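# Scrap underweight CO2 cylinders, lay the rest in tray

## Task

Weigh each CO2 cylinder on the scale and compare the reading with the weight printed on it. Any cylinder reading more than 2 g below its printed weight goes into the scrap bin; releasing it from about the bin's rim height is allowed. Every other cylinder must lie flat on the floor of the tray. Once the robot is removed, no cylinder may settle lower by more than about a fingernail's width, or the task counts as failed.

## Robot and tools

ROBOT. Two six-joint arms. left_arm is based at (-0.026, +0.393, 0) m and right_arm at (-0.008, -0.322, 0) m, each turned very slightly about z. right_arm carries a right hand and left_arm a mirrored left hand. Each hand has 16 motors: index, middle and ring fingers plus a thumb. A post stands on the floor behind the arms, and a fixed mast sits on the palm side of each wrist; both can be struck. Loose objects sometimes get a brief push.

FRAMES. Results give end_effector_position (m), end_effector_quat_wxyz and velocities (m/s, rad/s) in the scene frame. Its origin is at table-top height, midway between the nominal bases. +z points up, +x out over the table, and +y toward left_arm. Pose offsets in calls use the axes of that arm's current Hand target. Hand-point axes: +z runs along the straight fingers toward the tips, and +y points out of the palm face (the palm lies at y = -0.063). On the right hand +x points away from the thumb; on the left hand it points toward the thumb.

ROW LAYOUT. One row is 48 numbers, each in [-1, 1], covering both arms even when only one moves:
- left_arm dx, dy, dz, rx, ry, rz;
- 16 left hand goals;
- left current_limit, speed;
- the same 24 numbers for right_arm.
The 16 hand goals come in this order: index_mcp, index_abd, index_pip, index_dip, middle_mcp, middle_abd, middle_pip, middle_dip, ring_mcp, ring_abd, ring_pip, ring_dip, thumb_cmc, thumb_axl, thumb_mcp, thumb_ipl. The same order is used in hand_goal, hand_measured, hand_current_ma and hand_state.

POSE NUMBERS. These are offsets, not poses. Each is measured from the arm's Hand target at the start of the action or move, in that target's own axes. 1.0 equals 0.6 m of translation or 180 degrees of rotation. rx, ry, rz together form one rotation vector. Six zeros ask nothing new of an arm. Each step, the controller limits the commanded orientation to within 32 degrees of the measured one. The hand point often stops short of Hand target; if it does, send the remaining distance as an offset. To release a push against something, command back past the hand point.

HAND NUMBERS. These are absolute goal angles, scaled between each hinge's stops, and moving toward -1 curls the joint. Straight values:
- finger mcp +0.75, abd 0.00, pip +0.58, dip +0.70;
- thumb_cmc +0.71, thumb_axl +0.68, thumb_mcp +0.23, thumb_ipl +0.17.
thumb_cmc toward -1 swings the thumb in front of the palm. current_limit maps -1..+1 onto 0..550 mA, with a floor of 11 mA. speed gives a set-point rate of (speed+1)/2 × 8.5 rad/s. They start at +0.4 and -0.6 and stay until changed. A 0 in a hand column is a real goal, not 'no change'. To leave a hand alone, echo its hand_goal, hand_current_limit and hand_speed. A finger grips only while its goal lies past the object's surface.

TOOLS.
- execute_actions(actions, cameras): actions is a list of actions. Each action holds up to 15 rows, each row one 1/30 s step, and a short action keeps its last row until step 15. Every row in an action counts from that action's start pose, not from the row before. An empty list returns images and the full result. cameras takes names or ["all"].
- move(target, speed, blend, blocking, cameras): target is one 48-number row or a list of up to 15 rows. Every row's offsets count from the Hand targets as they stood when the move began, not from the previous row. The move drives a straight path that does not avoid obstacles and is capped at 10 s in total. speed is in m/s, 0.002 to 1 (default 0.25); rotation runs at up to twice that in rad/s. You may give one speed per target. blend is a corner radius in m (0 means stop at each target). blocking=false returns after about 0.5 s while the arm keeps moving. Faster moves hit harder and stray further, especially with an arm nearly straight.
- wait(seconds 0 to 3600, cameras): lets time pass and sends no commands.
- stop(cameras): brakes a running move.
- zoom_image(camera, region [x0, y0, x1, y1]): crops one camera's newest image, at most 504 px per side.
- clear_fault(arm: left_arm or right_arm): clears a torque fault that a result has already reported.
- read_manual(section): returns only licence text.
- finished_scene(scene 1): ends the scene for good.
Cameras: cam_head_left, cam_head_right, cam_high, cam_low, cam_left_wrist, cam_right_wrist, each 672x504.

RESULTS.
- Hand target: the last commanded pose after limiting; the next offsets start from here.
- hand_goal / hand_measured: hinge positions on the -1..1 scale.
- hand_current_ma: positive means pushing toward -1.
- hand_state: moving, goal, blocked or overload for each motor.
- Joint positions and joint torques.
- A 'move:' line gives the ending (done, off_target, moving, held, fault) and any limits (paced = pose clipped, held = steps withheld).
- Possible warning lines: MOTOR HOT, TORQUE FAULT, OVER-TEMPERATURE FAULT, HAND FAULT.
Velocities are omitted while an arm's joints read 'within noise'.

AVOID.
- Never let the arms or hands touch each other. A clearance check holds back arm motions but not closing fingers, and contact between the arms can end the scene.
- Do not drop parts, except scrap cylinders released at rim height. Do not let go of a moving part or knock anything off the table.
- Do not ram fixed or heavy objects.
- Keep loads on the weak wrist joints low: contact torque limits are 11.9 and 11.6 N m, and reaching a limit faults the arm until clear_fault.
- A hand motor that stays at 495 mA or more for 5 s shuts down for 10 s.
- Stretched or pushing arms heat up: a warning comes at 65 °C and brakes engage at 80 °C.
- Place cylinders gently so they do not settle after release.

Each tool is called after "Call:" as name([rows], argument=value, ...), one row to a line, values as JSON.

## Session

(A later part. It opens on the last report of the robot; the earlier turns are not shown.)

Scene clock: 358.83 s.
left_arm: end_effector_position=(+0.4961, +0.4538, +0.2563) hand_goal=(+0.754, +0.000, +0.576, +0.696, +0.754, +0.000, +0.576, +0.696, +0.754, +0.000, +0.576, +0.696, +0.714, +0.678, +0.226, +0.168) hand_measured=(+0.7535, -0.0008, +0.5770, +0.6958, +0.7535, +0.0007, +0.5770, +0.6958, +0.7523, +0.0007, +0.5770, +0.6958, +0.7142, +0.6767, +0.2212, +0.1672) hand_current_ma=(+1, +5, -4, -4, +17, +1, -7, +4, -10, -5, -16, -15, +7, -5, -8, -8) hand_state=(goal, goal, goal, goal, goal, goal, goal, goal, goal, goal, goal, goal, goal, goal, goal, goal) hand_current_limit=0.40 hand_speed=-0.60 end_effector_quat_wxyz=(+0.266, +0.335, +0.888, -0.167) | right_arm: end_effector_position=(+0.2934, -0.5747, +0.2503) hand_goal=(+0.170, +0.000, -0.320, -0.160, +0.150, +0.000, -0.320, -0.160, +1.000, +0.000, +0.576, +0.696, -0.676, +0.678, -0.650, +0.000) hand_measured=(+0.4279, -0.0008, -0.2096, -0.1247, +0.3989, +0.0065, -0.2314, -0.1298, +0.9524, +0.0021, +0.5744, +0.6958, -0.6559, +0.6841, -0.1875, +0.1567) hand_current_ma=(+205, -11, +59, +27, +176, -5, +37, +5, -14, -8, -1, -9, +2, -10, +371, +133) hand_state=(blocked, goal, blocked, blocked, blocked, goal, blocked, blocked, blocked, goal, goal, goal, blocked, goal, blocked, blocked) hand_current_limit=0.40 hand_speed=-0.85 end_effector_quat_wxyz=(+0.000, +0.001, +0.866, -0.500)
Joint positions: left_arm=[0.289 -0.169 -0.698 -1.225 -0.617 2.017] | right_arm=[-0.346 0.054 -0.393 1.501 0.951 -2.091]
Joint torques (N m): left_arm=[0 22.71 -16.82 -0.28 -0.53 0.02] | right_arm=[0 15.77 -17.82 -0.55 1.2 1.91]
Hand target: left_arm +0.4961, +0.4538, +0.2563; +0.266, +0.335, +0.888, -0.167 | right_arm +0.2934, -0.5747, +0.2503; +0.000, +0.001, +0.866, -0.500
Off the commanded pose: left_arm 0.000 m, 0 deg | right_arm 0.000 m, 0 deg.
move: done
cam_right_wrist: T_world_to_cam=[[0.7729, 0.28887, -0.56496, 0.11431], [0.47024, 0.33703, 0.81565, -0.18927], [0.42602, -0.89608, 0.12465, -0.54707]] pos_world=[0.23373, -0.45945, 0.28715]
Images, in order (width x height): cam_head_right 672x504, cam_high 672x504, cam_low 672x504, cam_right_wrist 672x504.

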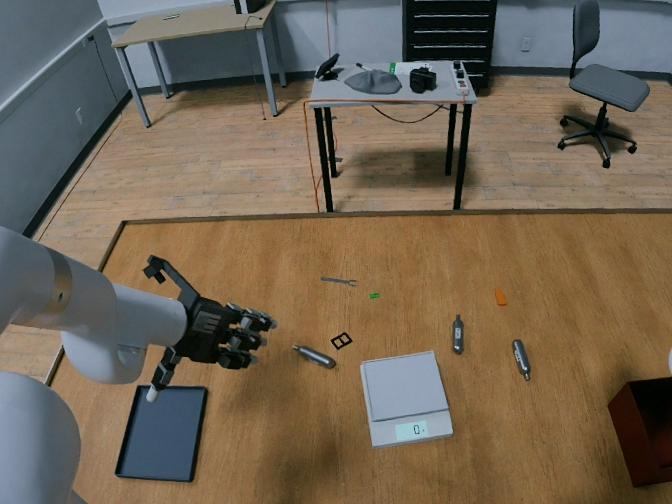

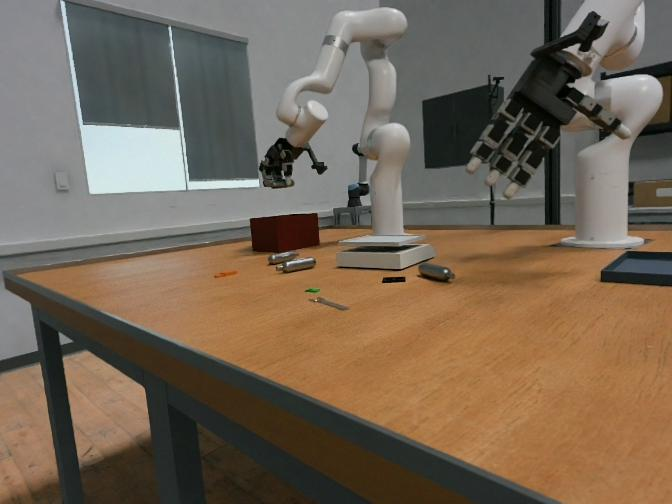

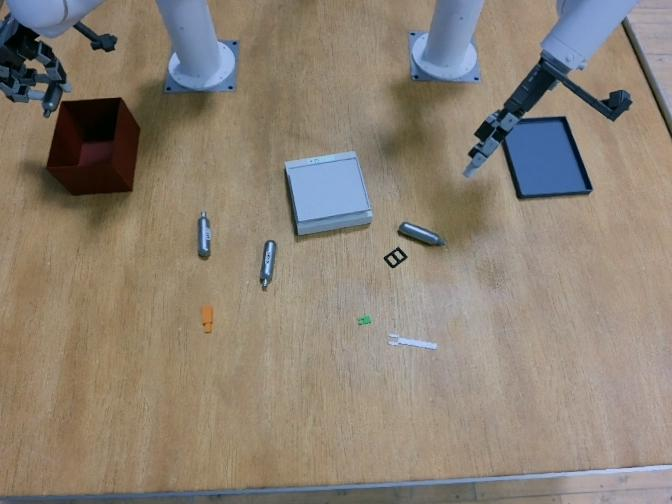

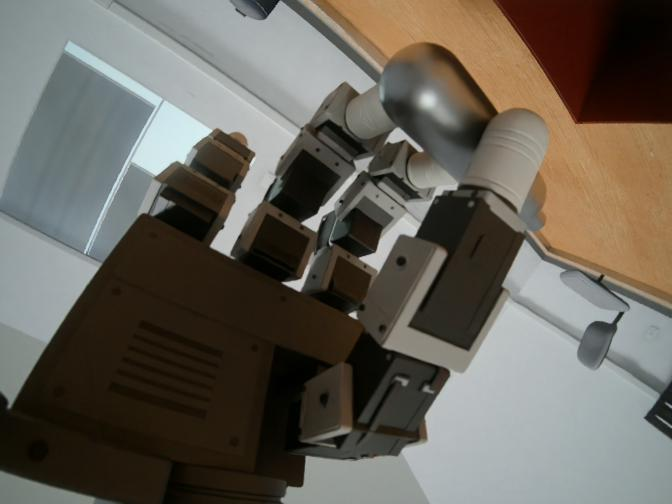

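Call:
move([
  [0,0,0,0,0,0, 0.754,0,0.576,0.696,0.754,0,0.576,0.696,0.754,0,0.576,0.696,0.714,0.678,0.226,0.168,0.4,-0.6, 0,0.1515,0.0721,0,0,0, 0.17,0,-0.32,-0.16,0.15,0,-0.32,-0.16,1,0,0.576,0.696,-0.676,0.678,-0.65,0,0.4,-0.85],
], speed=0.1, cameras=["cam_high","cam_low","cam_right_wrist"])

Call:
zoom_image(camera="cam_low", region=[0, 40, 160, 200])

Call:
zoom_image(camera="cam_high", region=[220, 120, 360, 270])

Scene clock: 375.77 s.
left_arm: end_effector_position=(+0.4961, +0.4538, +0.2563) hand_goal=(+0.754, +0.000, +0.576, +0.696, +0.754, +0.000, +0.576, +0.696, +0.754, +0.000, +0.576, +0.696, +0.714, +0.678, +0.226, +0.168) hand_measured=(+0.7535, +0.0007, +0.5770, +0.6958, +0.7535, +0.0007, +0.5770, +0.6958, +0.7523, +0.0007, +0.5770, +0.6958, +0.7142, +0.6767, +0.2203, +0.1681) hand_current_ma=(+6, +0, -7, -4, +12, +7, -1, +8, -8, +4, -10, -6, +6, -5, -2, -10) hand_state=(goal, goal, goal, goal, goal, goal, goal, goal, goal, goal, goal, goal, goal, goal, goal, goal) hand_current_limit=0.40 hand_speed=-0.60 end_effector_quat_wxyz=(+0.266, +0.335, +0.888, -0.167) | right_arm: end_effector_position=(+0.2935, -0.5667, +0.1499) hand_goal=(+0.170, +0.000, -0.320, -0.160, +0.150, +0.000, -0.320, -0.160, +1.000, +0.000, +0.576, +0.696, -0.676, +0.678, -0.650, +0.000) hand_measured=(+0.4291, -0.0008, -0.2096, -0.1247, +0.4001, +0.0065, -0.2314, -0.1285, +0.9537, +0.0036, +0.5744, +0.6958, -0.6559, +0.6830, -0.1875, +0.1567) hand_current_ma=(+196, -4, +57, +25, +173, -9, +31, +2, -18, -12, +3, +4, +7, -10, +375, +135) hand_state=(blocked, goal, blocked, blocked, blocked, goal, blocked, blocked, blocked, goal, goal, goal, blocked, goal, blocked, blocked) hand_current_limit=0.40 hand_speed=-0.85 end_effector_quat_wxyz=(+0.000, +0.001, +0.866, -0.500)
Joint positions: left_arm=[0.289 -0.169 -0.698 -1.225 -0.617 2.017] | right_arm=[-0.321 -0.26 -0.369 1.302 1.015 -1.691]
Joint torques (N m): left_arm=[0 22.71 -16.82 -0.28 -0.53 0.02] | right_arm=[0 21.81 -12.62 -0.13 1.38 0.01]
Hand target: left_arm +0.4961, +0.4538, +0.2563; +0.266, +0.335, +0.888, -0.167 | right_arm +0.2935, -0.5667, +0.1499; +0.000, +0.001, +0.866, -0.500
Off the commanded pose: left_arm 0.000 m, 0 deg | right_arm 0.000 m, 0 deg.
move: done
cam_right_wrist: T_world_to_cam=[[0.77293, 0.2888, -0.56495, 0.05526], [0.47026, 0.33699, 0.81565, -0.11007], [0.42594, -0.89612, 0.12466, -0.52748]] pos_world=[0.23373, -0.45155, 0.18676]

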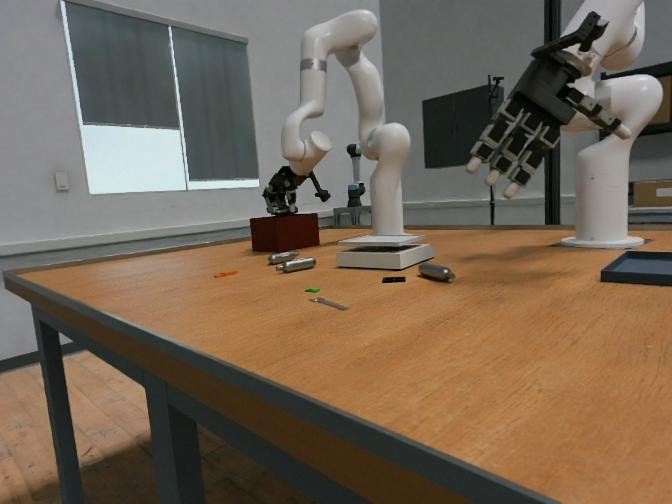

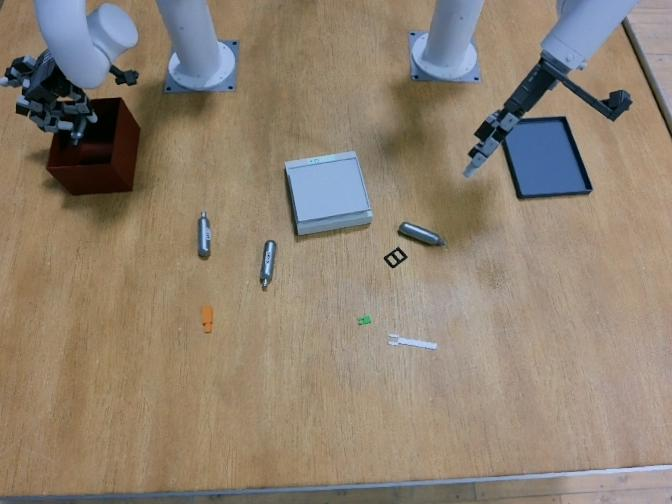

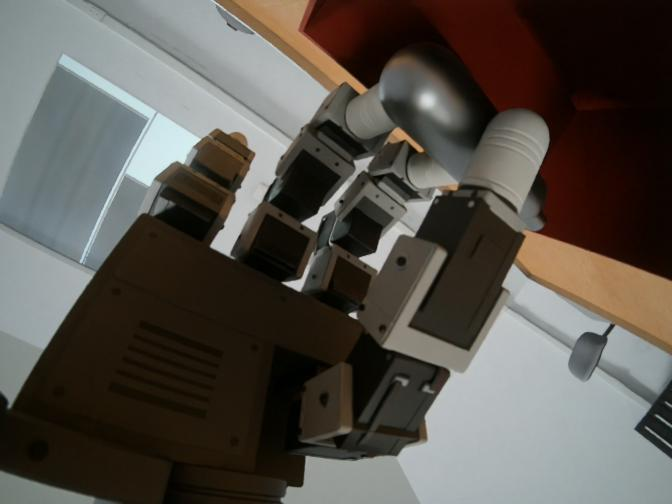

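Scaled by 3.150.

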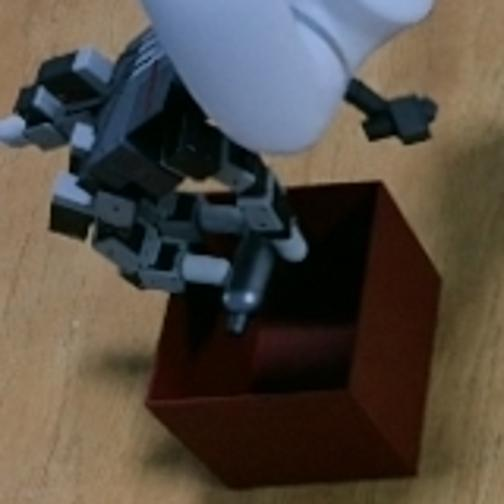

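Scaled by 3.360.

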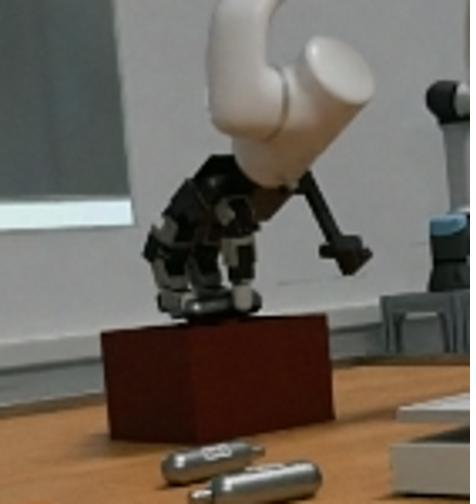

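Call:
move([
  [0,0,0,0,0,0, 0.754,0,0.576,0.696,0.754,0,0.576,0.696,0.754,0,0.576,0.696,0.714,0.678,0.226,0.168,0.4,-0.6, 0,0.0096,-0.0166,0,0,0, 0.17,0,-0.32,-0.16,0.15,0,-0.32,-0.16,1,0,0.576,0.696,-0.676,0.678,-0.65,0,0.4,-0.85],
  [0,0,0,0,0,0, 0.754,0,0.576,0.696,0.754,0,0.576,0.696,0.754,0,0.576,0.696,0.714,0.678,0.226,0.168,0.4,-0.6, 0,0.0096,-0.0166,0,0,0, 0.72,0,-0.232,-0.107,0.72,0,-0.232,-0.107,1,0,0.576,0.696,-0.676,0.678,-0.056,0.168,0.4,-0.5],
  [0,0,0,0,0,0, 0.754,0,0.576,0.696,0.754,0,0.576,0.696,0.754,0,0.576,0.696,0.714,0.678,0.226,0.168,0.4,-0.6, 0,-0.145,-0.1,0,0,0, 0.72,0,-0.232,-0.107,0.72,0,-0.232,-0.107,1,0,0.576,0.696,-0.676,0.678,-0.056,0.168,0.4,-0.5],
], speed=0.15, cameras=["all"])

Call:
zoom_image(camera="cam_low", region=[0, 40, 160, 200])

Scene clock: 383.70 s.
left_arm: end_effector_position=(+0.4961, +0.4538, +0.2563) hand_goal=(+0.754, +0.000, +0.576, +0.696, +0.754, +0.000, +0.576, +0.696, +0.754, +0.000, +0.576, +0.696, +0.714, +0.678, +0.226, +0.168) hand_measured=(+0.7523, +0.0007, +0.5770, +0.6971, +0.7523, -0.0008, +0.5770, +0.6958, +0.7523, -0.0008, +0.5770, +0.6958, +0.7142, +0.6767, +0.2212, +0.1681) hand_current_ma=(+5, +12, -6, -4, +6, +5, -11, +9, -8, +0, -7, -14, +9, -4, -6, -15) hand_state=(goal, goal, goal, goal, goal, goal, goal, goal, goal, goal, goal, goal, goal, goal, goal, goal) hand_current_limit=0.40 hand_speed=-0.60 end_effector_quat_wxyz=(+0.266, +0.335, +0.888, -0.167) | right_arm: end_effector_position=(+0.2935, -0.5582, +0.2553) hand_goal=(+0.720, +0.000, -0.232, -0.106, +0.720, +0.000, -0.232, -0.106, +1.000, +0.000, +0.576, +0.696, -0.676, +0.678, -0.056, +0.168) hand_measured=(+0.6763, +0.0007, -0.2211, -0.0916, +0.6715, +0.0007, -0.2199, -0.0992, +0.9537, +0.0007, +0.5744, +0.6958, -0.6647, +0.6841, -0.0608, +0.1776) hand_current_ma=(-21, -12, +8, +18, -19, -6, -2, -3, -14, -9, +4, +2, +10, -13, -12, -4) hand_state=(blocked, goal, goal, goal, blocked, goal, goal, goal, blocked, goal, goal, goal, goal, goal, goal, goal) hand_current_limit=0.40 hand_speed=-0.50 end_effector_quat_wxyz=(+0.000, +0.001, +0.866, -0.500)
Joint positions: left_arm=[0.289 -0.169 -0.698 -1.225 -0.617 2.017] | right_arm=[-0.293 0.082 -0.383 1.561 0.973 -2.113]
Joint torques (N m): left_arm=[0 22.71 -16.82 -0.28 -0.53 0.02] | right_arm=[0 14.92 -17.98 -0.61 1.2 0.01]
Hand target: left_arm +0.4961, +0.4538, +0.2563; +0.266, +0.335, +0.888, -0.167 | right_arm +0.2935, -0.5582, +0.2553; +0.000, +0.001, +0.866, -0.500
Off the commanded pose: left_arm 0.000 m, 0 deg | right_arm 0.000 m, 0 deg.
move: done
cam_right_wrist: T_world_to_cam=[[0.77297, 0.28879, -0.5649, 0.11227], [0.47023, 0.33694, 0.81569, -0.19885], [0.4259, -0.89614, 0.12465, -0.53299]] pos_world=[0.23373, -0.44305, 0.29206]

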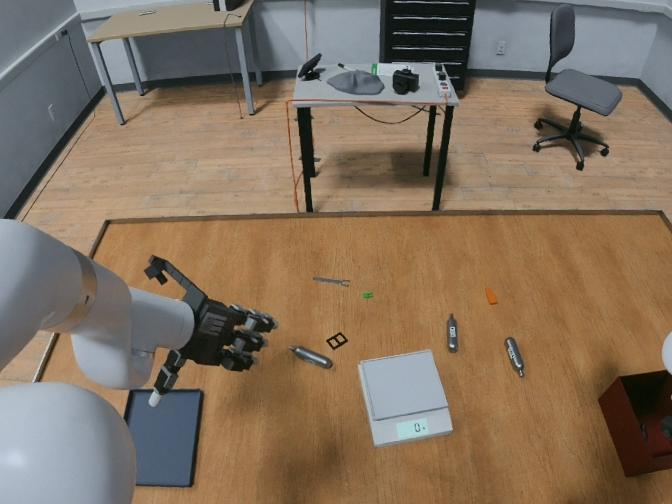

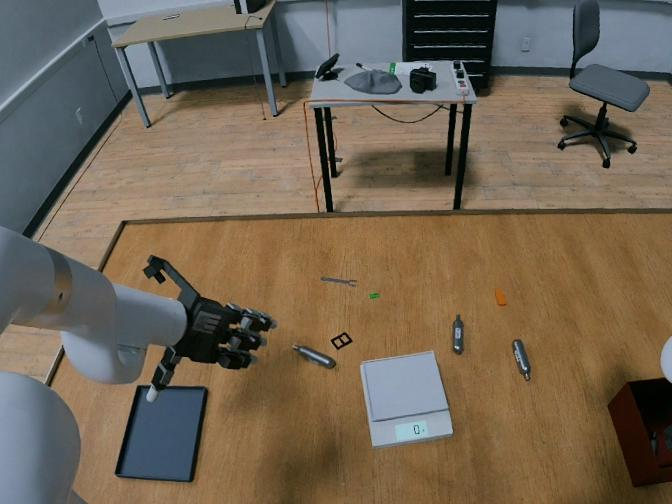

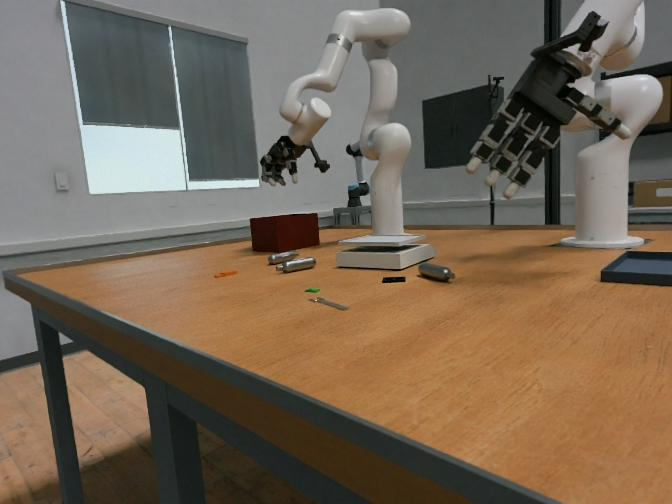

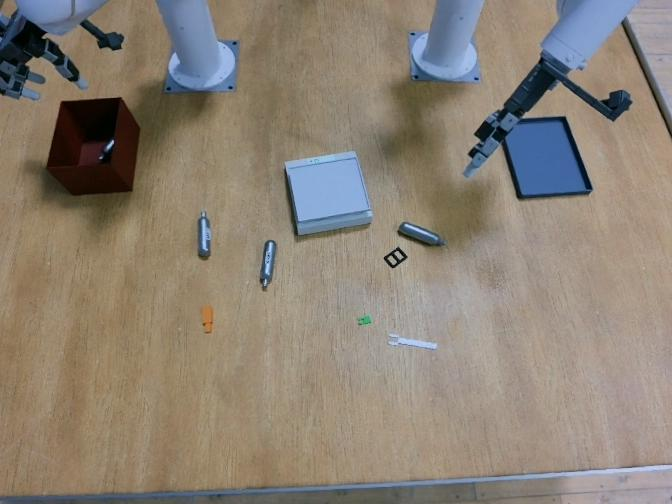

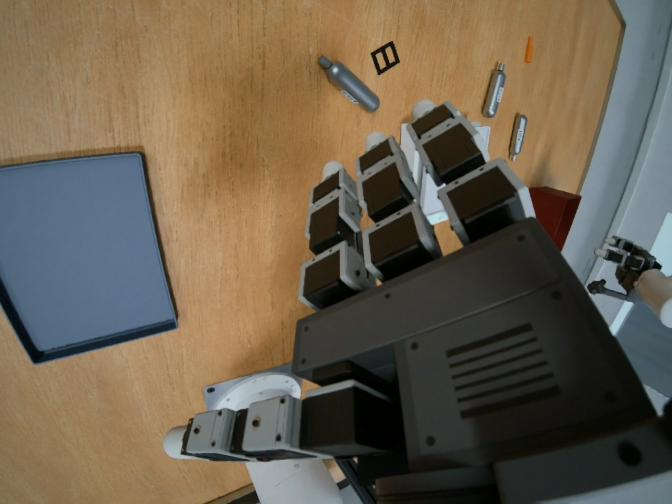

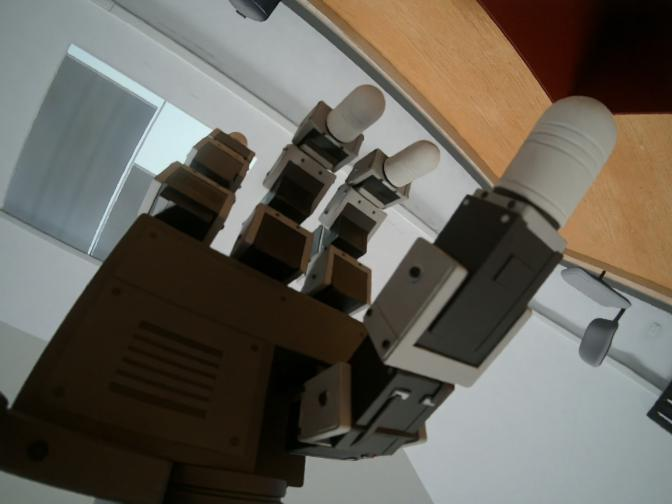

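Scaled by 3.150.

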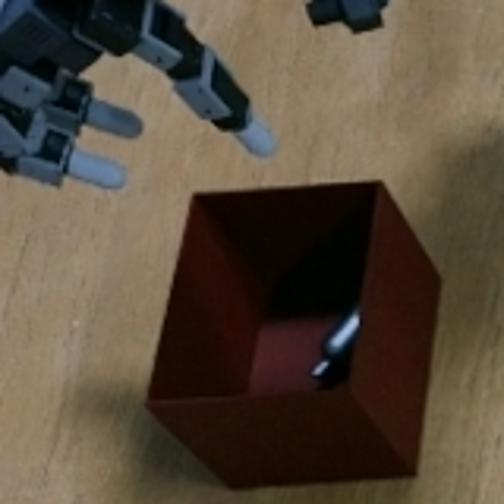

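Call:
zoom_image(camera="cam_low", region=[185, 200, 285, 300])

Call:
zoom_image(camera="cam_head_left", region=[435, 300, 535, 390])

Call:
zoom_image(camera="cam_low", region=[385, 210, 455, 280])

Call:
zoom_image(camera="cam_high", region=[250, 230, 350, 290])

Scaled by 5.040.

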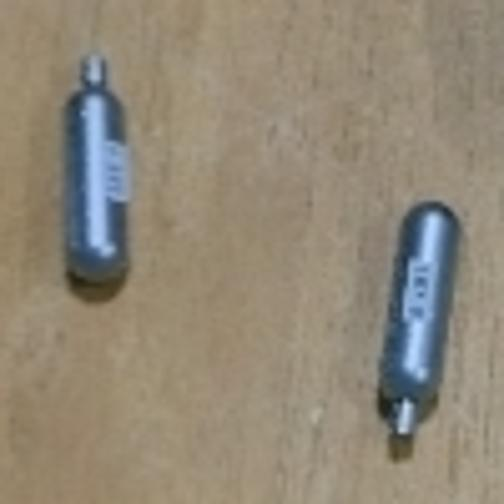

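Scaled by 5.040.

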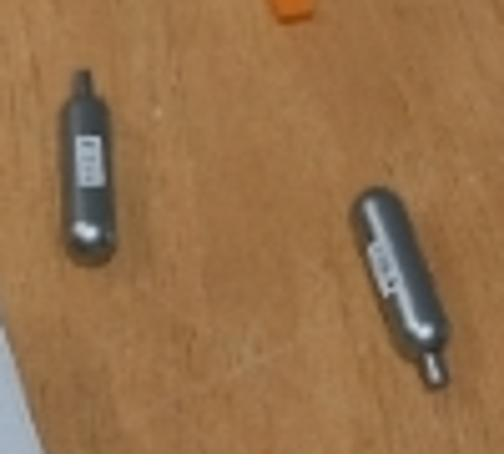

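Scaled by 7.200.

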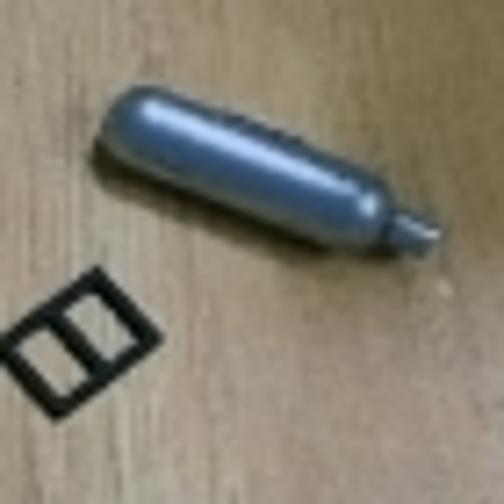

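Scaled by 5.040.

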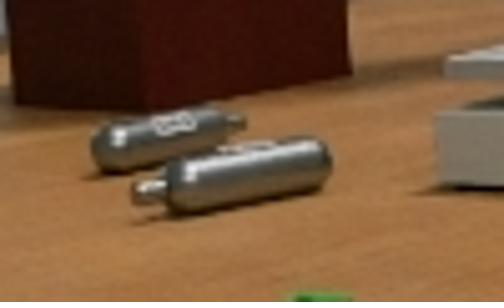

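Call:
move([
  [0,0,0,0,0,0, 0.754,0,0.576,0.696,0.754,0,0.576,0.696,0.754,0,0.576,0.696,0.714,0.678,0.226,0.168,0.4,-0.6, -0.422,0.3016,-0.338,0,-0.0274,-0.0158, 0.72,0,-0.232,-0.107,0.72,0,-0.232,-0.107,1,0,0.576,0.696,-0.676,0.678,-0.056,0.168,0.4,-0.6],
], speed=0.25, cameras=["cam_high","cam_low","cam_right_wrist"])

Scene clock: 405.43 s.
left_arm: end_effector_position=(+0.4961, +0.4538, +0.2563) hand_goal=(+0.754, +0.000, +0.576, +0.696, +0.754, +0.000, +0.576, +0.696, +0.754, +0.000, +0.576, +0.696, +0.714, +0.678, +0.226, +0.168) hand_measured=(+0.7535, +0.0007, +0.5770, +0.6958, +0.7523, -0.0008, +0.5770, +0.6958, +0.7535, -0.0008, +0.5770, +0.6958, +0.7142, +0.6767, +0.2212, +0.1672) hand_current_ma=(+7, +6, -6, -2, +9, +4, -10, +8, -5, +3, -10, -10, +14, -7, -5, -10) hand_state=(goal, goal, goal, goal, goal, goal, goal, goal, goal, goal, goal, goal, goal, goal, goal, goal) hand_current_limit=0.40 hand_speed=-0.60 end_effector_quat_wxyz=(+0.266, +0.335, +0.888, -0.167) | right_arm: end_effector_position=(+0.5474, -0.2928, +0.2000) hand_goal=(+0.720, +0.000, -0.232, -0.106, +0.720, +0.000, -0.232, -0.106, +1.000, +0.000, +0.576, +0.696, -0.676, +0.678, -0.056, +0.168) hand_measured=(+0.6763, +0.0051, -0.2276, -0.0916, +0.6715, +0.0051, -0.2276, -0.0992, +0.9537, +0.0051, +0.5744, +0.6958, -0.6647, +0.6841, -0.0598, +0.1767) hand_current_ma=(-12, -9, +1, +21, -22, -5, -1, -5, -23, -3, -5, +2, +10, -4, -7, +2) hand_state=(blocked, goal, goal, goal, blocked, goal, goal, goal, blocked, goal, goal, goal, goal, goal, goal, goal) hand_current_limit=0.40 hand_speed=-0.60 end_effector_quat_wxyz=(+0.024, -0.042, +0.865, -0.500)
Joint positions: left_arm=[0.289 -0.169 -0.698 -1.225 -0.617 2.017] | right_arm=[0.337 -0.583 -1.072 2.02 1.213 -2.08]
Joint torques (N m): left_arm=[0 22.71 -16.82 -0.28 -0.53 0.02] | right_arm=[0 37.26 -17.45 -0.82 1.22 0.01]
Hand target: left_arm +0.4961, +0.4538, +0.2563; +0.266, +0.335, +0.888, -0.167 | right_arm +0.5474, -0.2928, +0.1999; +0.024, -0.042, +0.865, -0.500
Off the commanded pose: left_arm 0.000 m, 0 deg | right_arm 0.000 m, 0 deg.
move: done
cam_right_wrist: T_world_to_cam=[[0.74049, 0.36404, -0.56493, -0.15208], [0.43445, 0.38206, 0.81565, -0.32979], [0.51276, -0.84942, 0.12476, -0.43028]] pos_world=[0.47652, -0.18413, 0.23675]

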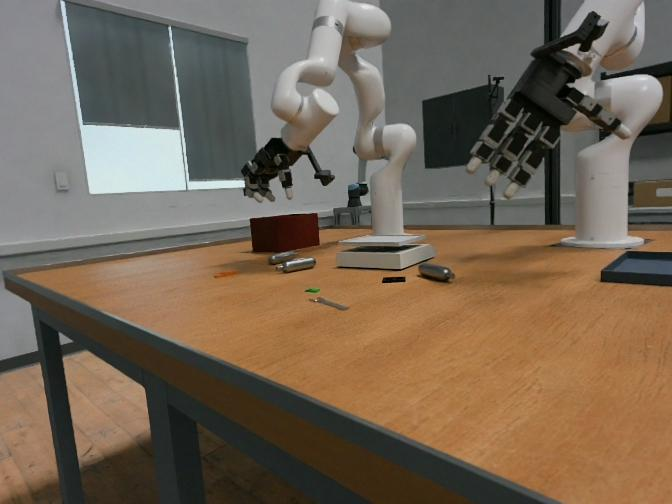

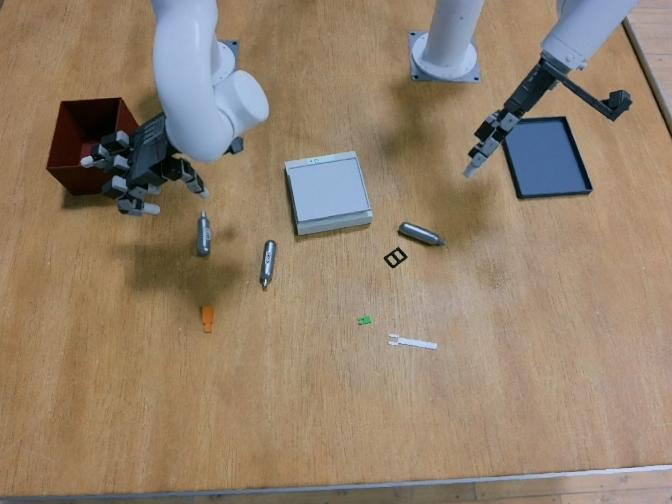

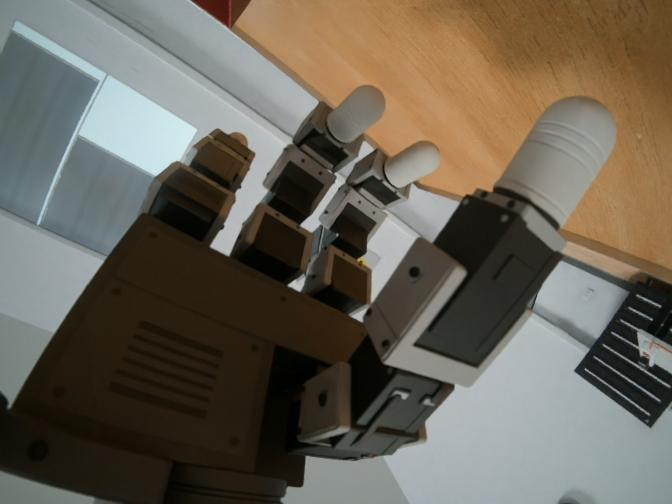

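Call:
move([
  [0,0,0,0,0,0, 0.754,0,0.576,0.696,0.754,0,0.576,0.696,0.754,0,0.576,0.696,0.714,0.678,0.226,0.168,0.4,-0.6, 0.001,0.2027,0.1157,0,0,0, 0.72,0,-0.232,-0.107,0.72,0,-0.232,-0.107,1,0,0.576,0.696,-0.676,0.678,-0.056,0.168,0.4,-0.6],
], speed=0.15, cameras=["cam_high","cam_low","cam_right_wrist"])

Call:
zoom_image(camera="cam_low", region=[140, 150, 300, 310])

Call:
zoom_image(camera="cam_high", region=[220, 180, 350, 300])

Scene clock: 417.03 s.
left_arm: end_effector_position=(+0.4961, +0.4538, +0.2563) hand_goal=(+0.754, +0.000, +0.576, +0.696, +0.754, +0.000, +0.576, +0.696, +0.754, +0.000, +0.576, +0.696, +0.714, +0.678, +0.226, +0.168) hand_measured=(+0.7523, -0.0008, +0.5757, +0.6958, +0.7535, -0.0008, +0.5757, +0.6958, +0.7535, +0.0007, +0.5757, +0.6971, +0.7142, +0.6767, +0.2212, +0.1681) hand_current_ma=(+10, +1, -1, -8, +8, +1, -5, +10, -3, +10, -9, -7, +8, -8, -4, -5) hand_state=(goal, goal, goal, goal, goal, goal, goal, goal, goal, goal, goal, goal, goal, goal, goal, goal) hand_current_limit=0.40 hand_speed=-0.60 end_effector_quat_wxyz=(+0.266, +0.335, +0.888, -0.167) | right_arm: end_effector_position=(+0.5468, -0.2922, +0.0599) hand_goal=(+0.720, +0.000, -0.232, -0.106, +0.720, +0.000, -0.232, -0.106, +1.000, +0.000, +0.576, +0.696, -0.676, +0.678, -0.056, +0.168) hand_measured=(+0.6763, +0.0051, -0.2276, -0.0916, +0.6715, +0.0051, -0.2276, -0.0980, +0.9537, +0.0051, +0.5744, +0.6958, -0.6647, +0.6841, -0.0598, +0.1767) hand_current_ma=(-18, -10, +4, +13, -23, -4, +0, -12, -13, -7, +2, -4, +13, -9, -12, -4) hand_state=(blocked, goal, goal, goal, blocked, goal, goal, goal, blocked, goal, goal, goal, goal, goal, goal, goal) hand_current_limit=0.40 hand_speed=-0.60 end_effector_quat_wxyz=(+0.024, -0.042, +0.865, -0.500)
Joint positions: left_arm=[0.289 -0.169 -0.698 -1.225 -0.617 2.017] | right_arm=[0.338 -0.859 -1.111 1.927 1.121 -1.843]
Joint torques (N m): left_arm=[0 22.71 -16.82 -0.28 -0.53 0.02] | right_arm=[0 41.48 -14.2 -0.42 -5.01 1.76]
Hand target: left_arm +0.4961, +0.4538, +0.2563; +0.266, +0.335, +0.888, -0.167 | right_arm +0.5468, -0.2922, +0.0599; +0.024, -0.042, +0.865, -0.500
Off the commanded pose: left_arm 0.000 m, 0 deg | right_arm 0.000 m, 0 deg.
move: done
cam_right_wrist: T_world_to_cam=[[0.74044, 0.36408, -0.56497, -0.23091], [0.43445, 0.38211, 0.81562, -0.21555], [0.51284, -0.84937, 0.12475, -0.41202]] pos_world=[0.47592, -0.18352, 0.09675]

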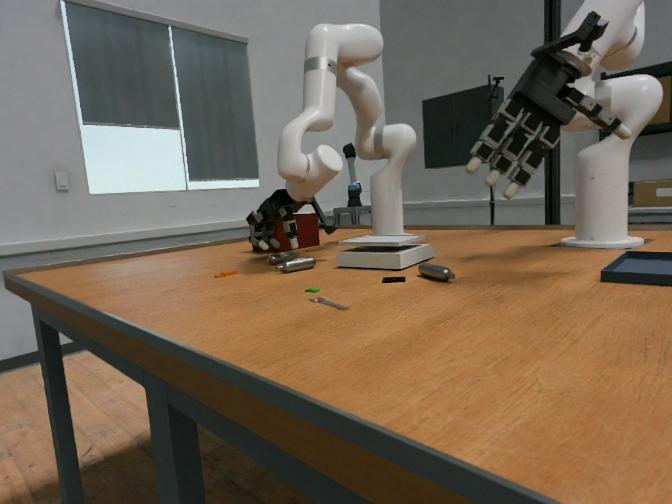

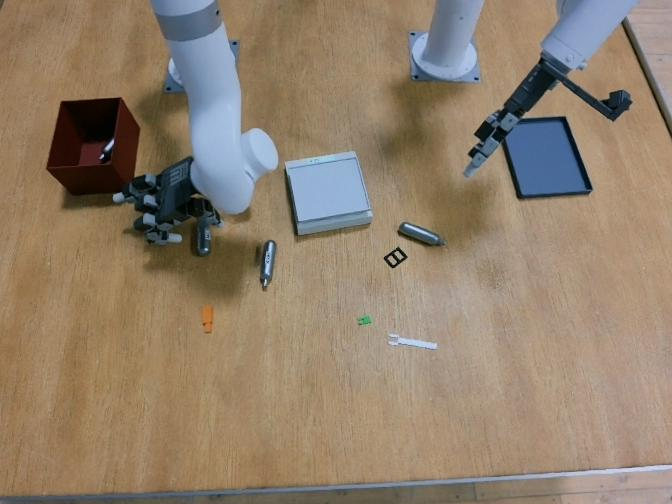

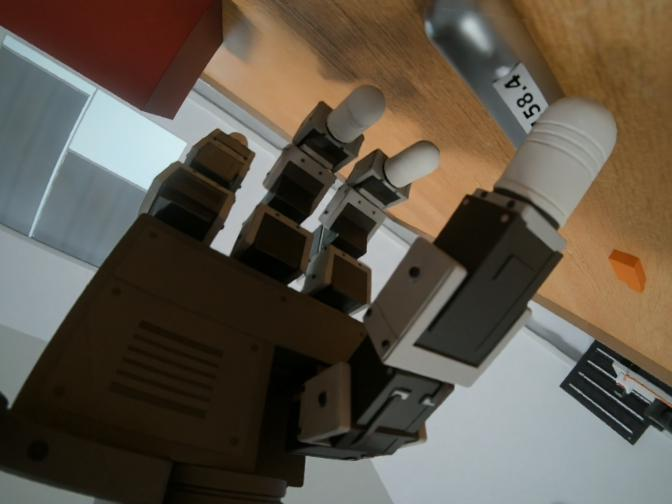

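Scaled by 3.150.

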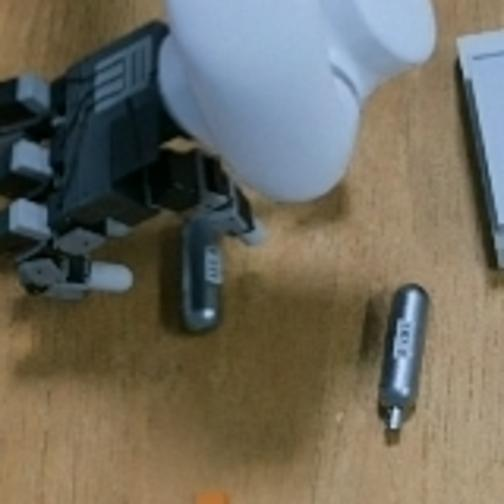

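Scaled by 3.877.

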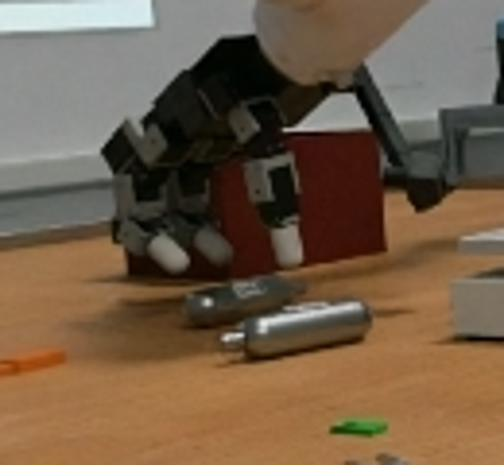

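Call:
move([
  [0,0,0,0,0,0, 0.754,0,0.576,0.696,0.754,0,0.576,0.696,0.754,0,0.576,0.696,0.714,0.678,0.226,0.168,0.4,-0.6, 0,0.0497,0.0287,0,0,0, 0.72,0,-0.232,-0.107,0.72,0,-0.232,-0.107,1,0,0.576,0.696,-0.676,0.678,-0.056,0.168,0.4,-0.6],
  [0,0,0,0,0,0, 0.754,0,0.576,0.696,0.754,0,0.576,0.696,0.754,0,0.576,0.696,0.714,0.678,0.226,0.168,0.4,-0.6, 0,0.0497,0.0287,0,0,0, 0.48,0,-0.232,-0.107,0.48,0,-0.232,-0.107,1,0,0.576,0.696,-0.676,0.678,-0.19,0.168,0.4,-0.85],
  [0,0,0,0,0,0, 0.754,0,0.576,0.696,0.754,0,0.576,0.696,0.754,0,0.576,0.696,0.714,0.678,0.226,0.168,0.4,-0.6, 0,0.0497,0.0287,0,0,0, 0.35,0,-0.26,-0.14,0.35,0,-0.26,-0.14,1,0,0.576,0.696,-0.676,0.678,-0.4,0.1,0.4,-0.85],
  [0,0,0,0,0,0, 0.754,0,0.576,0.696,0.754,0,0.576,0.696,0.754,0,0.576,0.696,0.714,0.678,0.226,0.168,0.4,-0.6, 0,0.0497,0.0287,0,0,0, 0.17,0,-0.32,-0.16,0.15,0,-0.32,-0.16,1,0,0.576,0.696,-0.676,0.678,-0.65,0,0.4,-0.85],
], speed=0.08, cameras=["cam_high","cam_low","cam_right_wrist"])

Call:
zoom_image(camera="cam_high", region=[220, 180, 350, 300])

Scene clock: 427.53 s.
left_arm: end_effector_position=(+0.4961, +0.4538, +0.2563) hand_goal=(+0.754, +0.000, +0.576, +0.696, +0.754, +0.000, +0.576, +0.696, +0.754, +0.000, +0.576, +0.696, +0.714, +0.678, +0.226, +0.168) hand_measured=(+0.7523, -0.0008, +0.5770, +0.6958, +0.7523, -0.0008, +0.5770, +0.6971, +0.7535, +0.0007, +0.5757, +0.6958, +0.7142, +0.6777, +0.2212, +0.1681) hand_current_ma=(+2, +1, -1, -2, +11, +9, -1, +4, -13, -1, -7, -19, +8, +2, -8, -7) hand_state=(goal, goal, goal, goal, goal, goal, goal, goal, goal, goal, goal, goal, goal, goal, goal, goal) hand_current_limit=0.40 hand_speed=-0.60 end_effector_quat_wxyz=(+0.266, +0.335, +0.888, -0.167) | right_arm: end_effector_position=(+0.5468, -0.2922, +0.0255) hand_goal=(+0.170, +0.000, -0.320, -0.160, +0.150, +0.000, -0.320, -0.160, +1.000, +0.000, +0.576, +0.696, -0.676, +0.678, -0.650, +0.000) hand_measured=(+0.4267, -0.0008, -0.2340, -0.1222, +0.4146, +0.0007, -0.2276, -0.1260, +0.9524, +0.0051, +0.5744, +0.6958, -0.6609, +0.6851, -0.1895, +0.1586) hand_current_ma=(+193, -12, +41, +23, +199, -9, +39, +7, -20, -4, -7, -4, +0, -8, +378, +136) hand_state=(blocked, goal, blocked, blocked, blocked, goal, blocked, blocked, blocked, goal, goal, goal, goal, goal, blocked, blocked) hand_current_limit=0.40 hand_speed=-0.85 end_effector_quat_wxyz=(+0.024, -0.042, +0.865, -0.500)
Joint positions: left_arm=[0.289 -0.169 -0.698 -1.225 -0.617 2.017] | right_arm=[0.338 -0.934 -1.138 1.905 1.105 -1.793]
Joint torques (N m): left_arm=[0 22.71 -16.82 -0.28 -0.53 0.02] | right_arm=[0 42.42 -13.45 -0.33 1.35 0.01]
Hand target: left_arm +0.4961, +0.4538, +0.2563; +0.266, +0.335, +0.888, -0.167 | right_arm +0.5468, -0.2922, +0.0255; +0.024, -0.042, +0.865, -0.500
Off the commanded pose: left_arm 0.000 m, 0 deg | right_arm 0.000 m, 0 deg.
move: done
cam_right_wrist: T_world_to_cam=[[0.74046, 0.36408, -0.56494, -0.25041], [0.43449, 0.38199, 0.81566, -0.18746], [0.51277, -0.84943, 0.12466, -0.40769]] pos_world=[0.47592, -0.18352, 0.06225]

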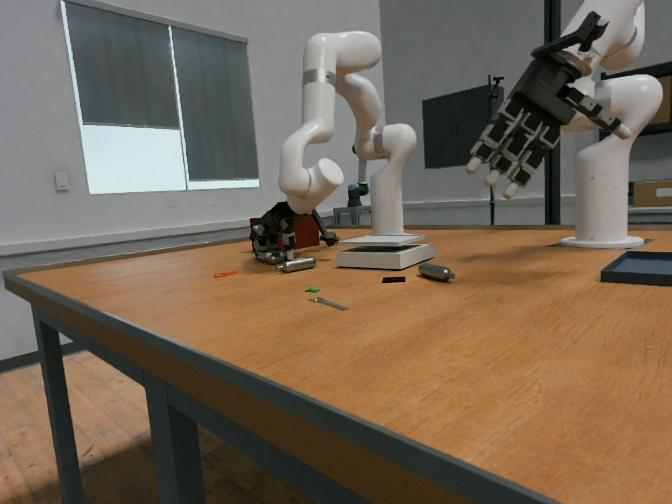

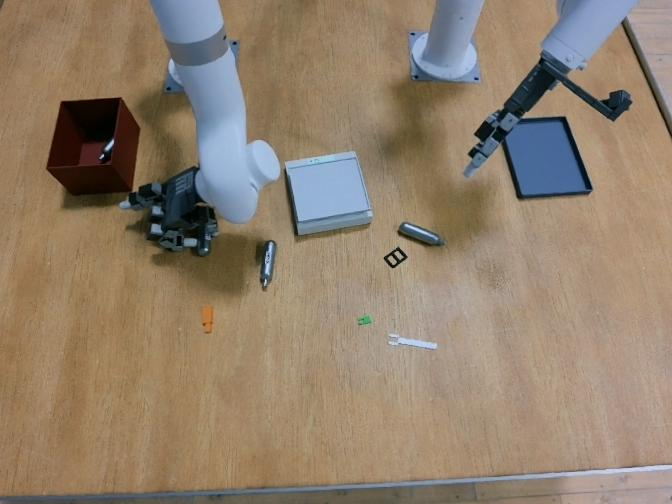

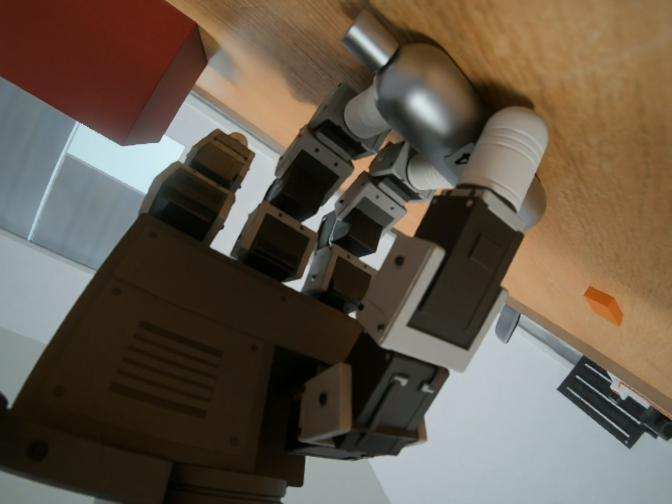

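Scaled by 3.877.

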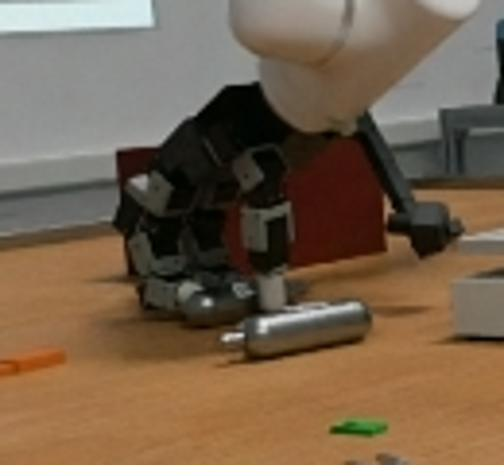

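Call:
move([
  [0,0,0,0,0,0, 0.754,0,0.576,0.696,0.754,0,0.576,0.696,0.754,0,0.576,0.696,0.714,0.678,0.226,0.168,0.4,-0.6, 0,-0.1876,-0.1083,0,0,0, 0.17,0,-0.32,-0.16,0.15,0,-0.32,-0.16,1,0,0.576,0.696,-0.676,0.678,-0.65,0,0.4,-0.85],
  [0,0,0,0,0,0, 0.754,0,0.576,0.696,0.754,0,0.576,0.696,0.754,0,0.576,0.696,0.714,0.678,0.226,0.168,0.4,-0.6, 0.0678,0.0808,-0.5733,0,-0.4455,-0.2572, 0.17,0,-0.32,-0.16,0.15,0,-0.32,-0.16,1,0,0.576,0.696,-0.676,0.678,-0.65,0,0.4,-0.85],
  [0,0,0,0,0,0, 0.754,0,0.576,0.696,0.754,0,0.576,0.696,0.754,0,0.576,0.696,0.714,0.678,0.226,0.168,0.4,-0.6, 0.0678,0.1667,-0.5238,0,-0.4455,-0.2572, 0.17,0,-0.32,-0.16,0.15,0,-0.32,-0.16,1,0,0.576,0.696,-0.676,0.678,-0.65,0,0.4,-0.85],
], speed=[0.1, 0.2, 0.1], blend=[0.03,0.01,0], cameras=["cam_head_left","cam_high","cam_low","cam_right_wrist"])

Call:
zoom_image(camera="cam_high", region=[300, 140, 450, 280])

Call:
zoom_image(camera="cam_low", region=[260, 110, 390, 250])

Scene clock: 444.90 s.
left_arm: end_effector_position=(+0.4961, +0.4538, +0.2563) hand_goal=(+0.754, +0.000, +0.576, +0.696, +0.754, +0.000, +0.576, +0.696, +0.754, +0.000, +0.576, +0.696, +0.714, +0.678, +0.226, +0.168) hand_measured=(+0.7523, -0.0008, +0.5770, +0.6958, +0.7523, +0.0007, +0.5770, +0.6958, +0.7535, +0.0007, +0.5770, +0.6971, +0.7142, +0.6777, +0.2212, +0.1681) hand_current_ma=(+4, +8, -7, -10, +8, +8, -10, +6, -4, +1, -9, -13, +6, -4, -6, -3) hand_state=(goal, goal, goal, goal, goal, goal, goal, goal, goal, goal, goal, goal, goal, goal, goal, goal) hand_current_limit=0.40 hand_speed=-0.60 end_effector_quat_wxyz=(+0.266, +0.335, +0.888, -0.167) | right_arm: end_effector_position=(+0.4751, +0.0246, +0.0958) hand_goal=(+0.170, +0.000, -0.320, -0.160, +0.150, +0.000, -0.320, -0.160, +1.000, +0.000, +0.576, +0.696, -0.676, +0.678, -0.650, +0.000) hand_measured=(+0.4254, -0.0008, -0.2186, -0.1234, +0.4037, +0.0051, -0.2276, -0.1260, +0.9524, +0.0051, +0.5744, +0.6958, -0.6521, +0.6872, -0.1895, +0.1576) hand_current_ma=(+196, -10, +51, +29, +185, -9, +41, +2, -15, -1, +2, -7, +4, +0, +372, +138) hand_state=(blocked, goal, blocked, blocked, blocked, goal, blocked, blocked, blocked, goal, goal, goal, blocked, goal, blocked, blocked) hand_current_limit=0.40 hand_speed=-0.85 end_effector_quat_wxyz=(-0.378, +0.654, -0.567, +0.328)
Joint positions: left_arm=[0.289 -0.169 -0.698 -1.225 -0.617 2.017] | right_arm=[0.741 -0.65 -0.819 0.652 0.91 -1.689]
Joint torques (N m): left_arm=[0 22.71 -16.82 -0.28 -0.53 0.02] | right_arm=[0 35.86 -14.07 -0.02 1.38 1.83]
Hand target: left_arm +0.4961, +0.4538, +0.2563; +0.266, +0.335, +0.888, -0.167 | right_arm +0.4751, +0.0245, +0.0958; -0.378, +0.654, -0.567, +0.328
Off the commanded pose: left_arm 0.000 m, 0 deg | right_arm 0.000 m, 0 deg.
move: done
cam_right_wrist: T_world_to_cam=[[-0.39723, 0.72266, -0.56566, 0.25891], [-0.40142, 0.41746, 0.81522, 0.06153], [0.82527, 0.5509, 0.12426, -0.29343]] pos_world=[0.36971, -0.05114, 0.13276]

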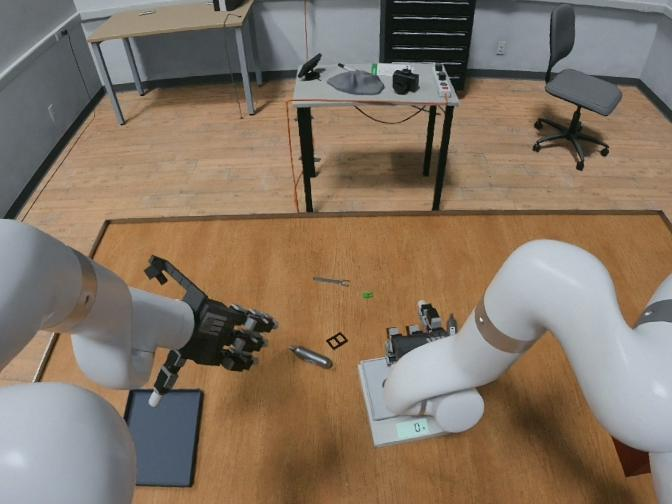

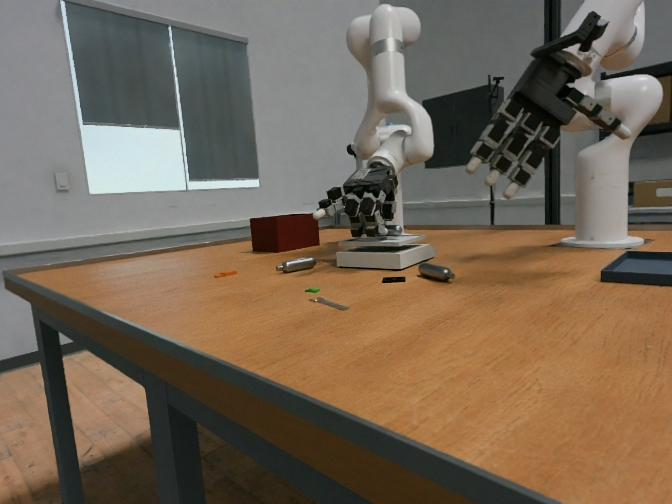

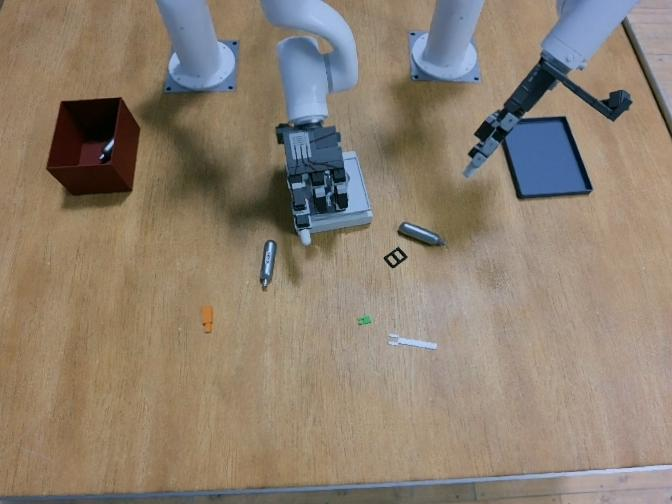

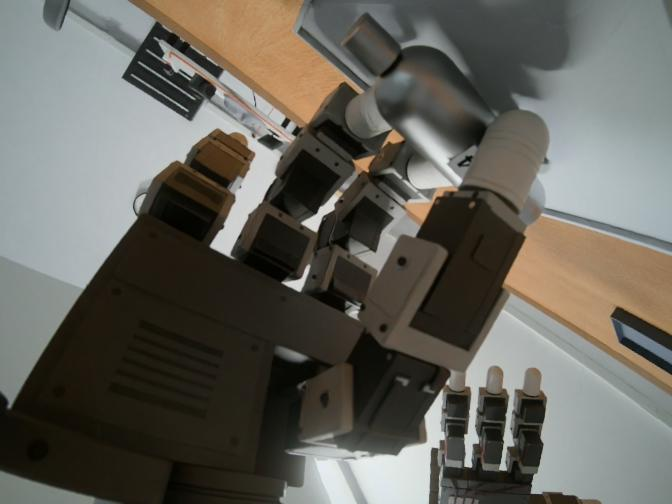

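Scaled by 3.360.

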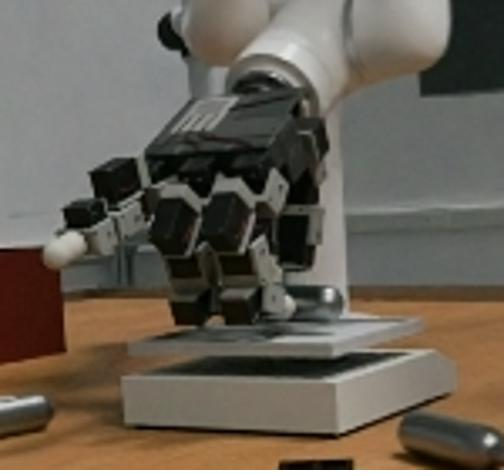

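Scaled by 3.600.

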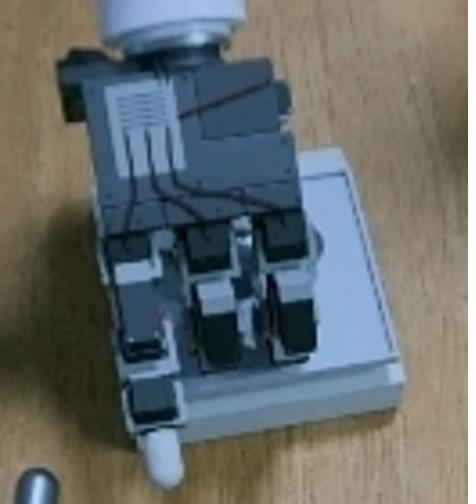

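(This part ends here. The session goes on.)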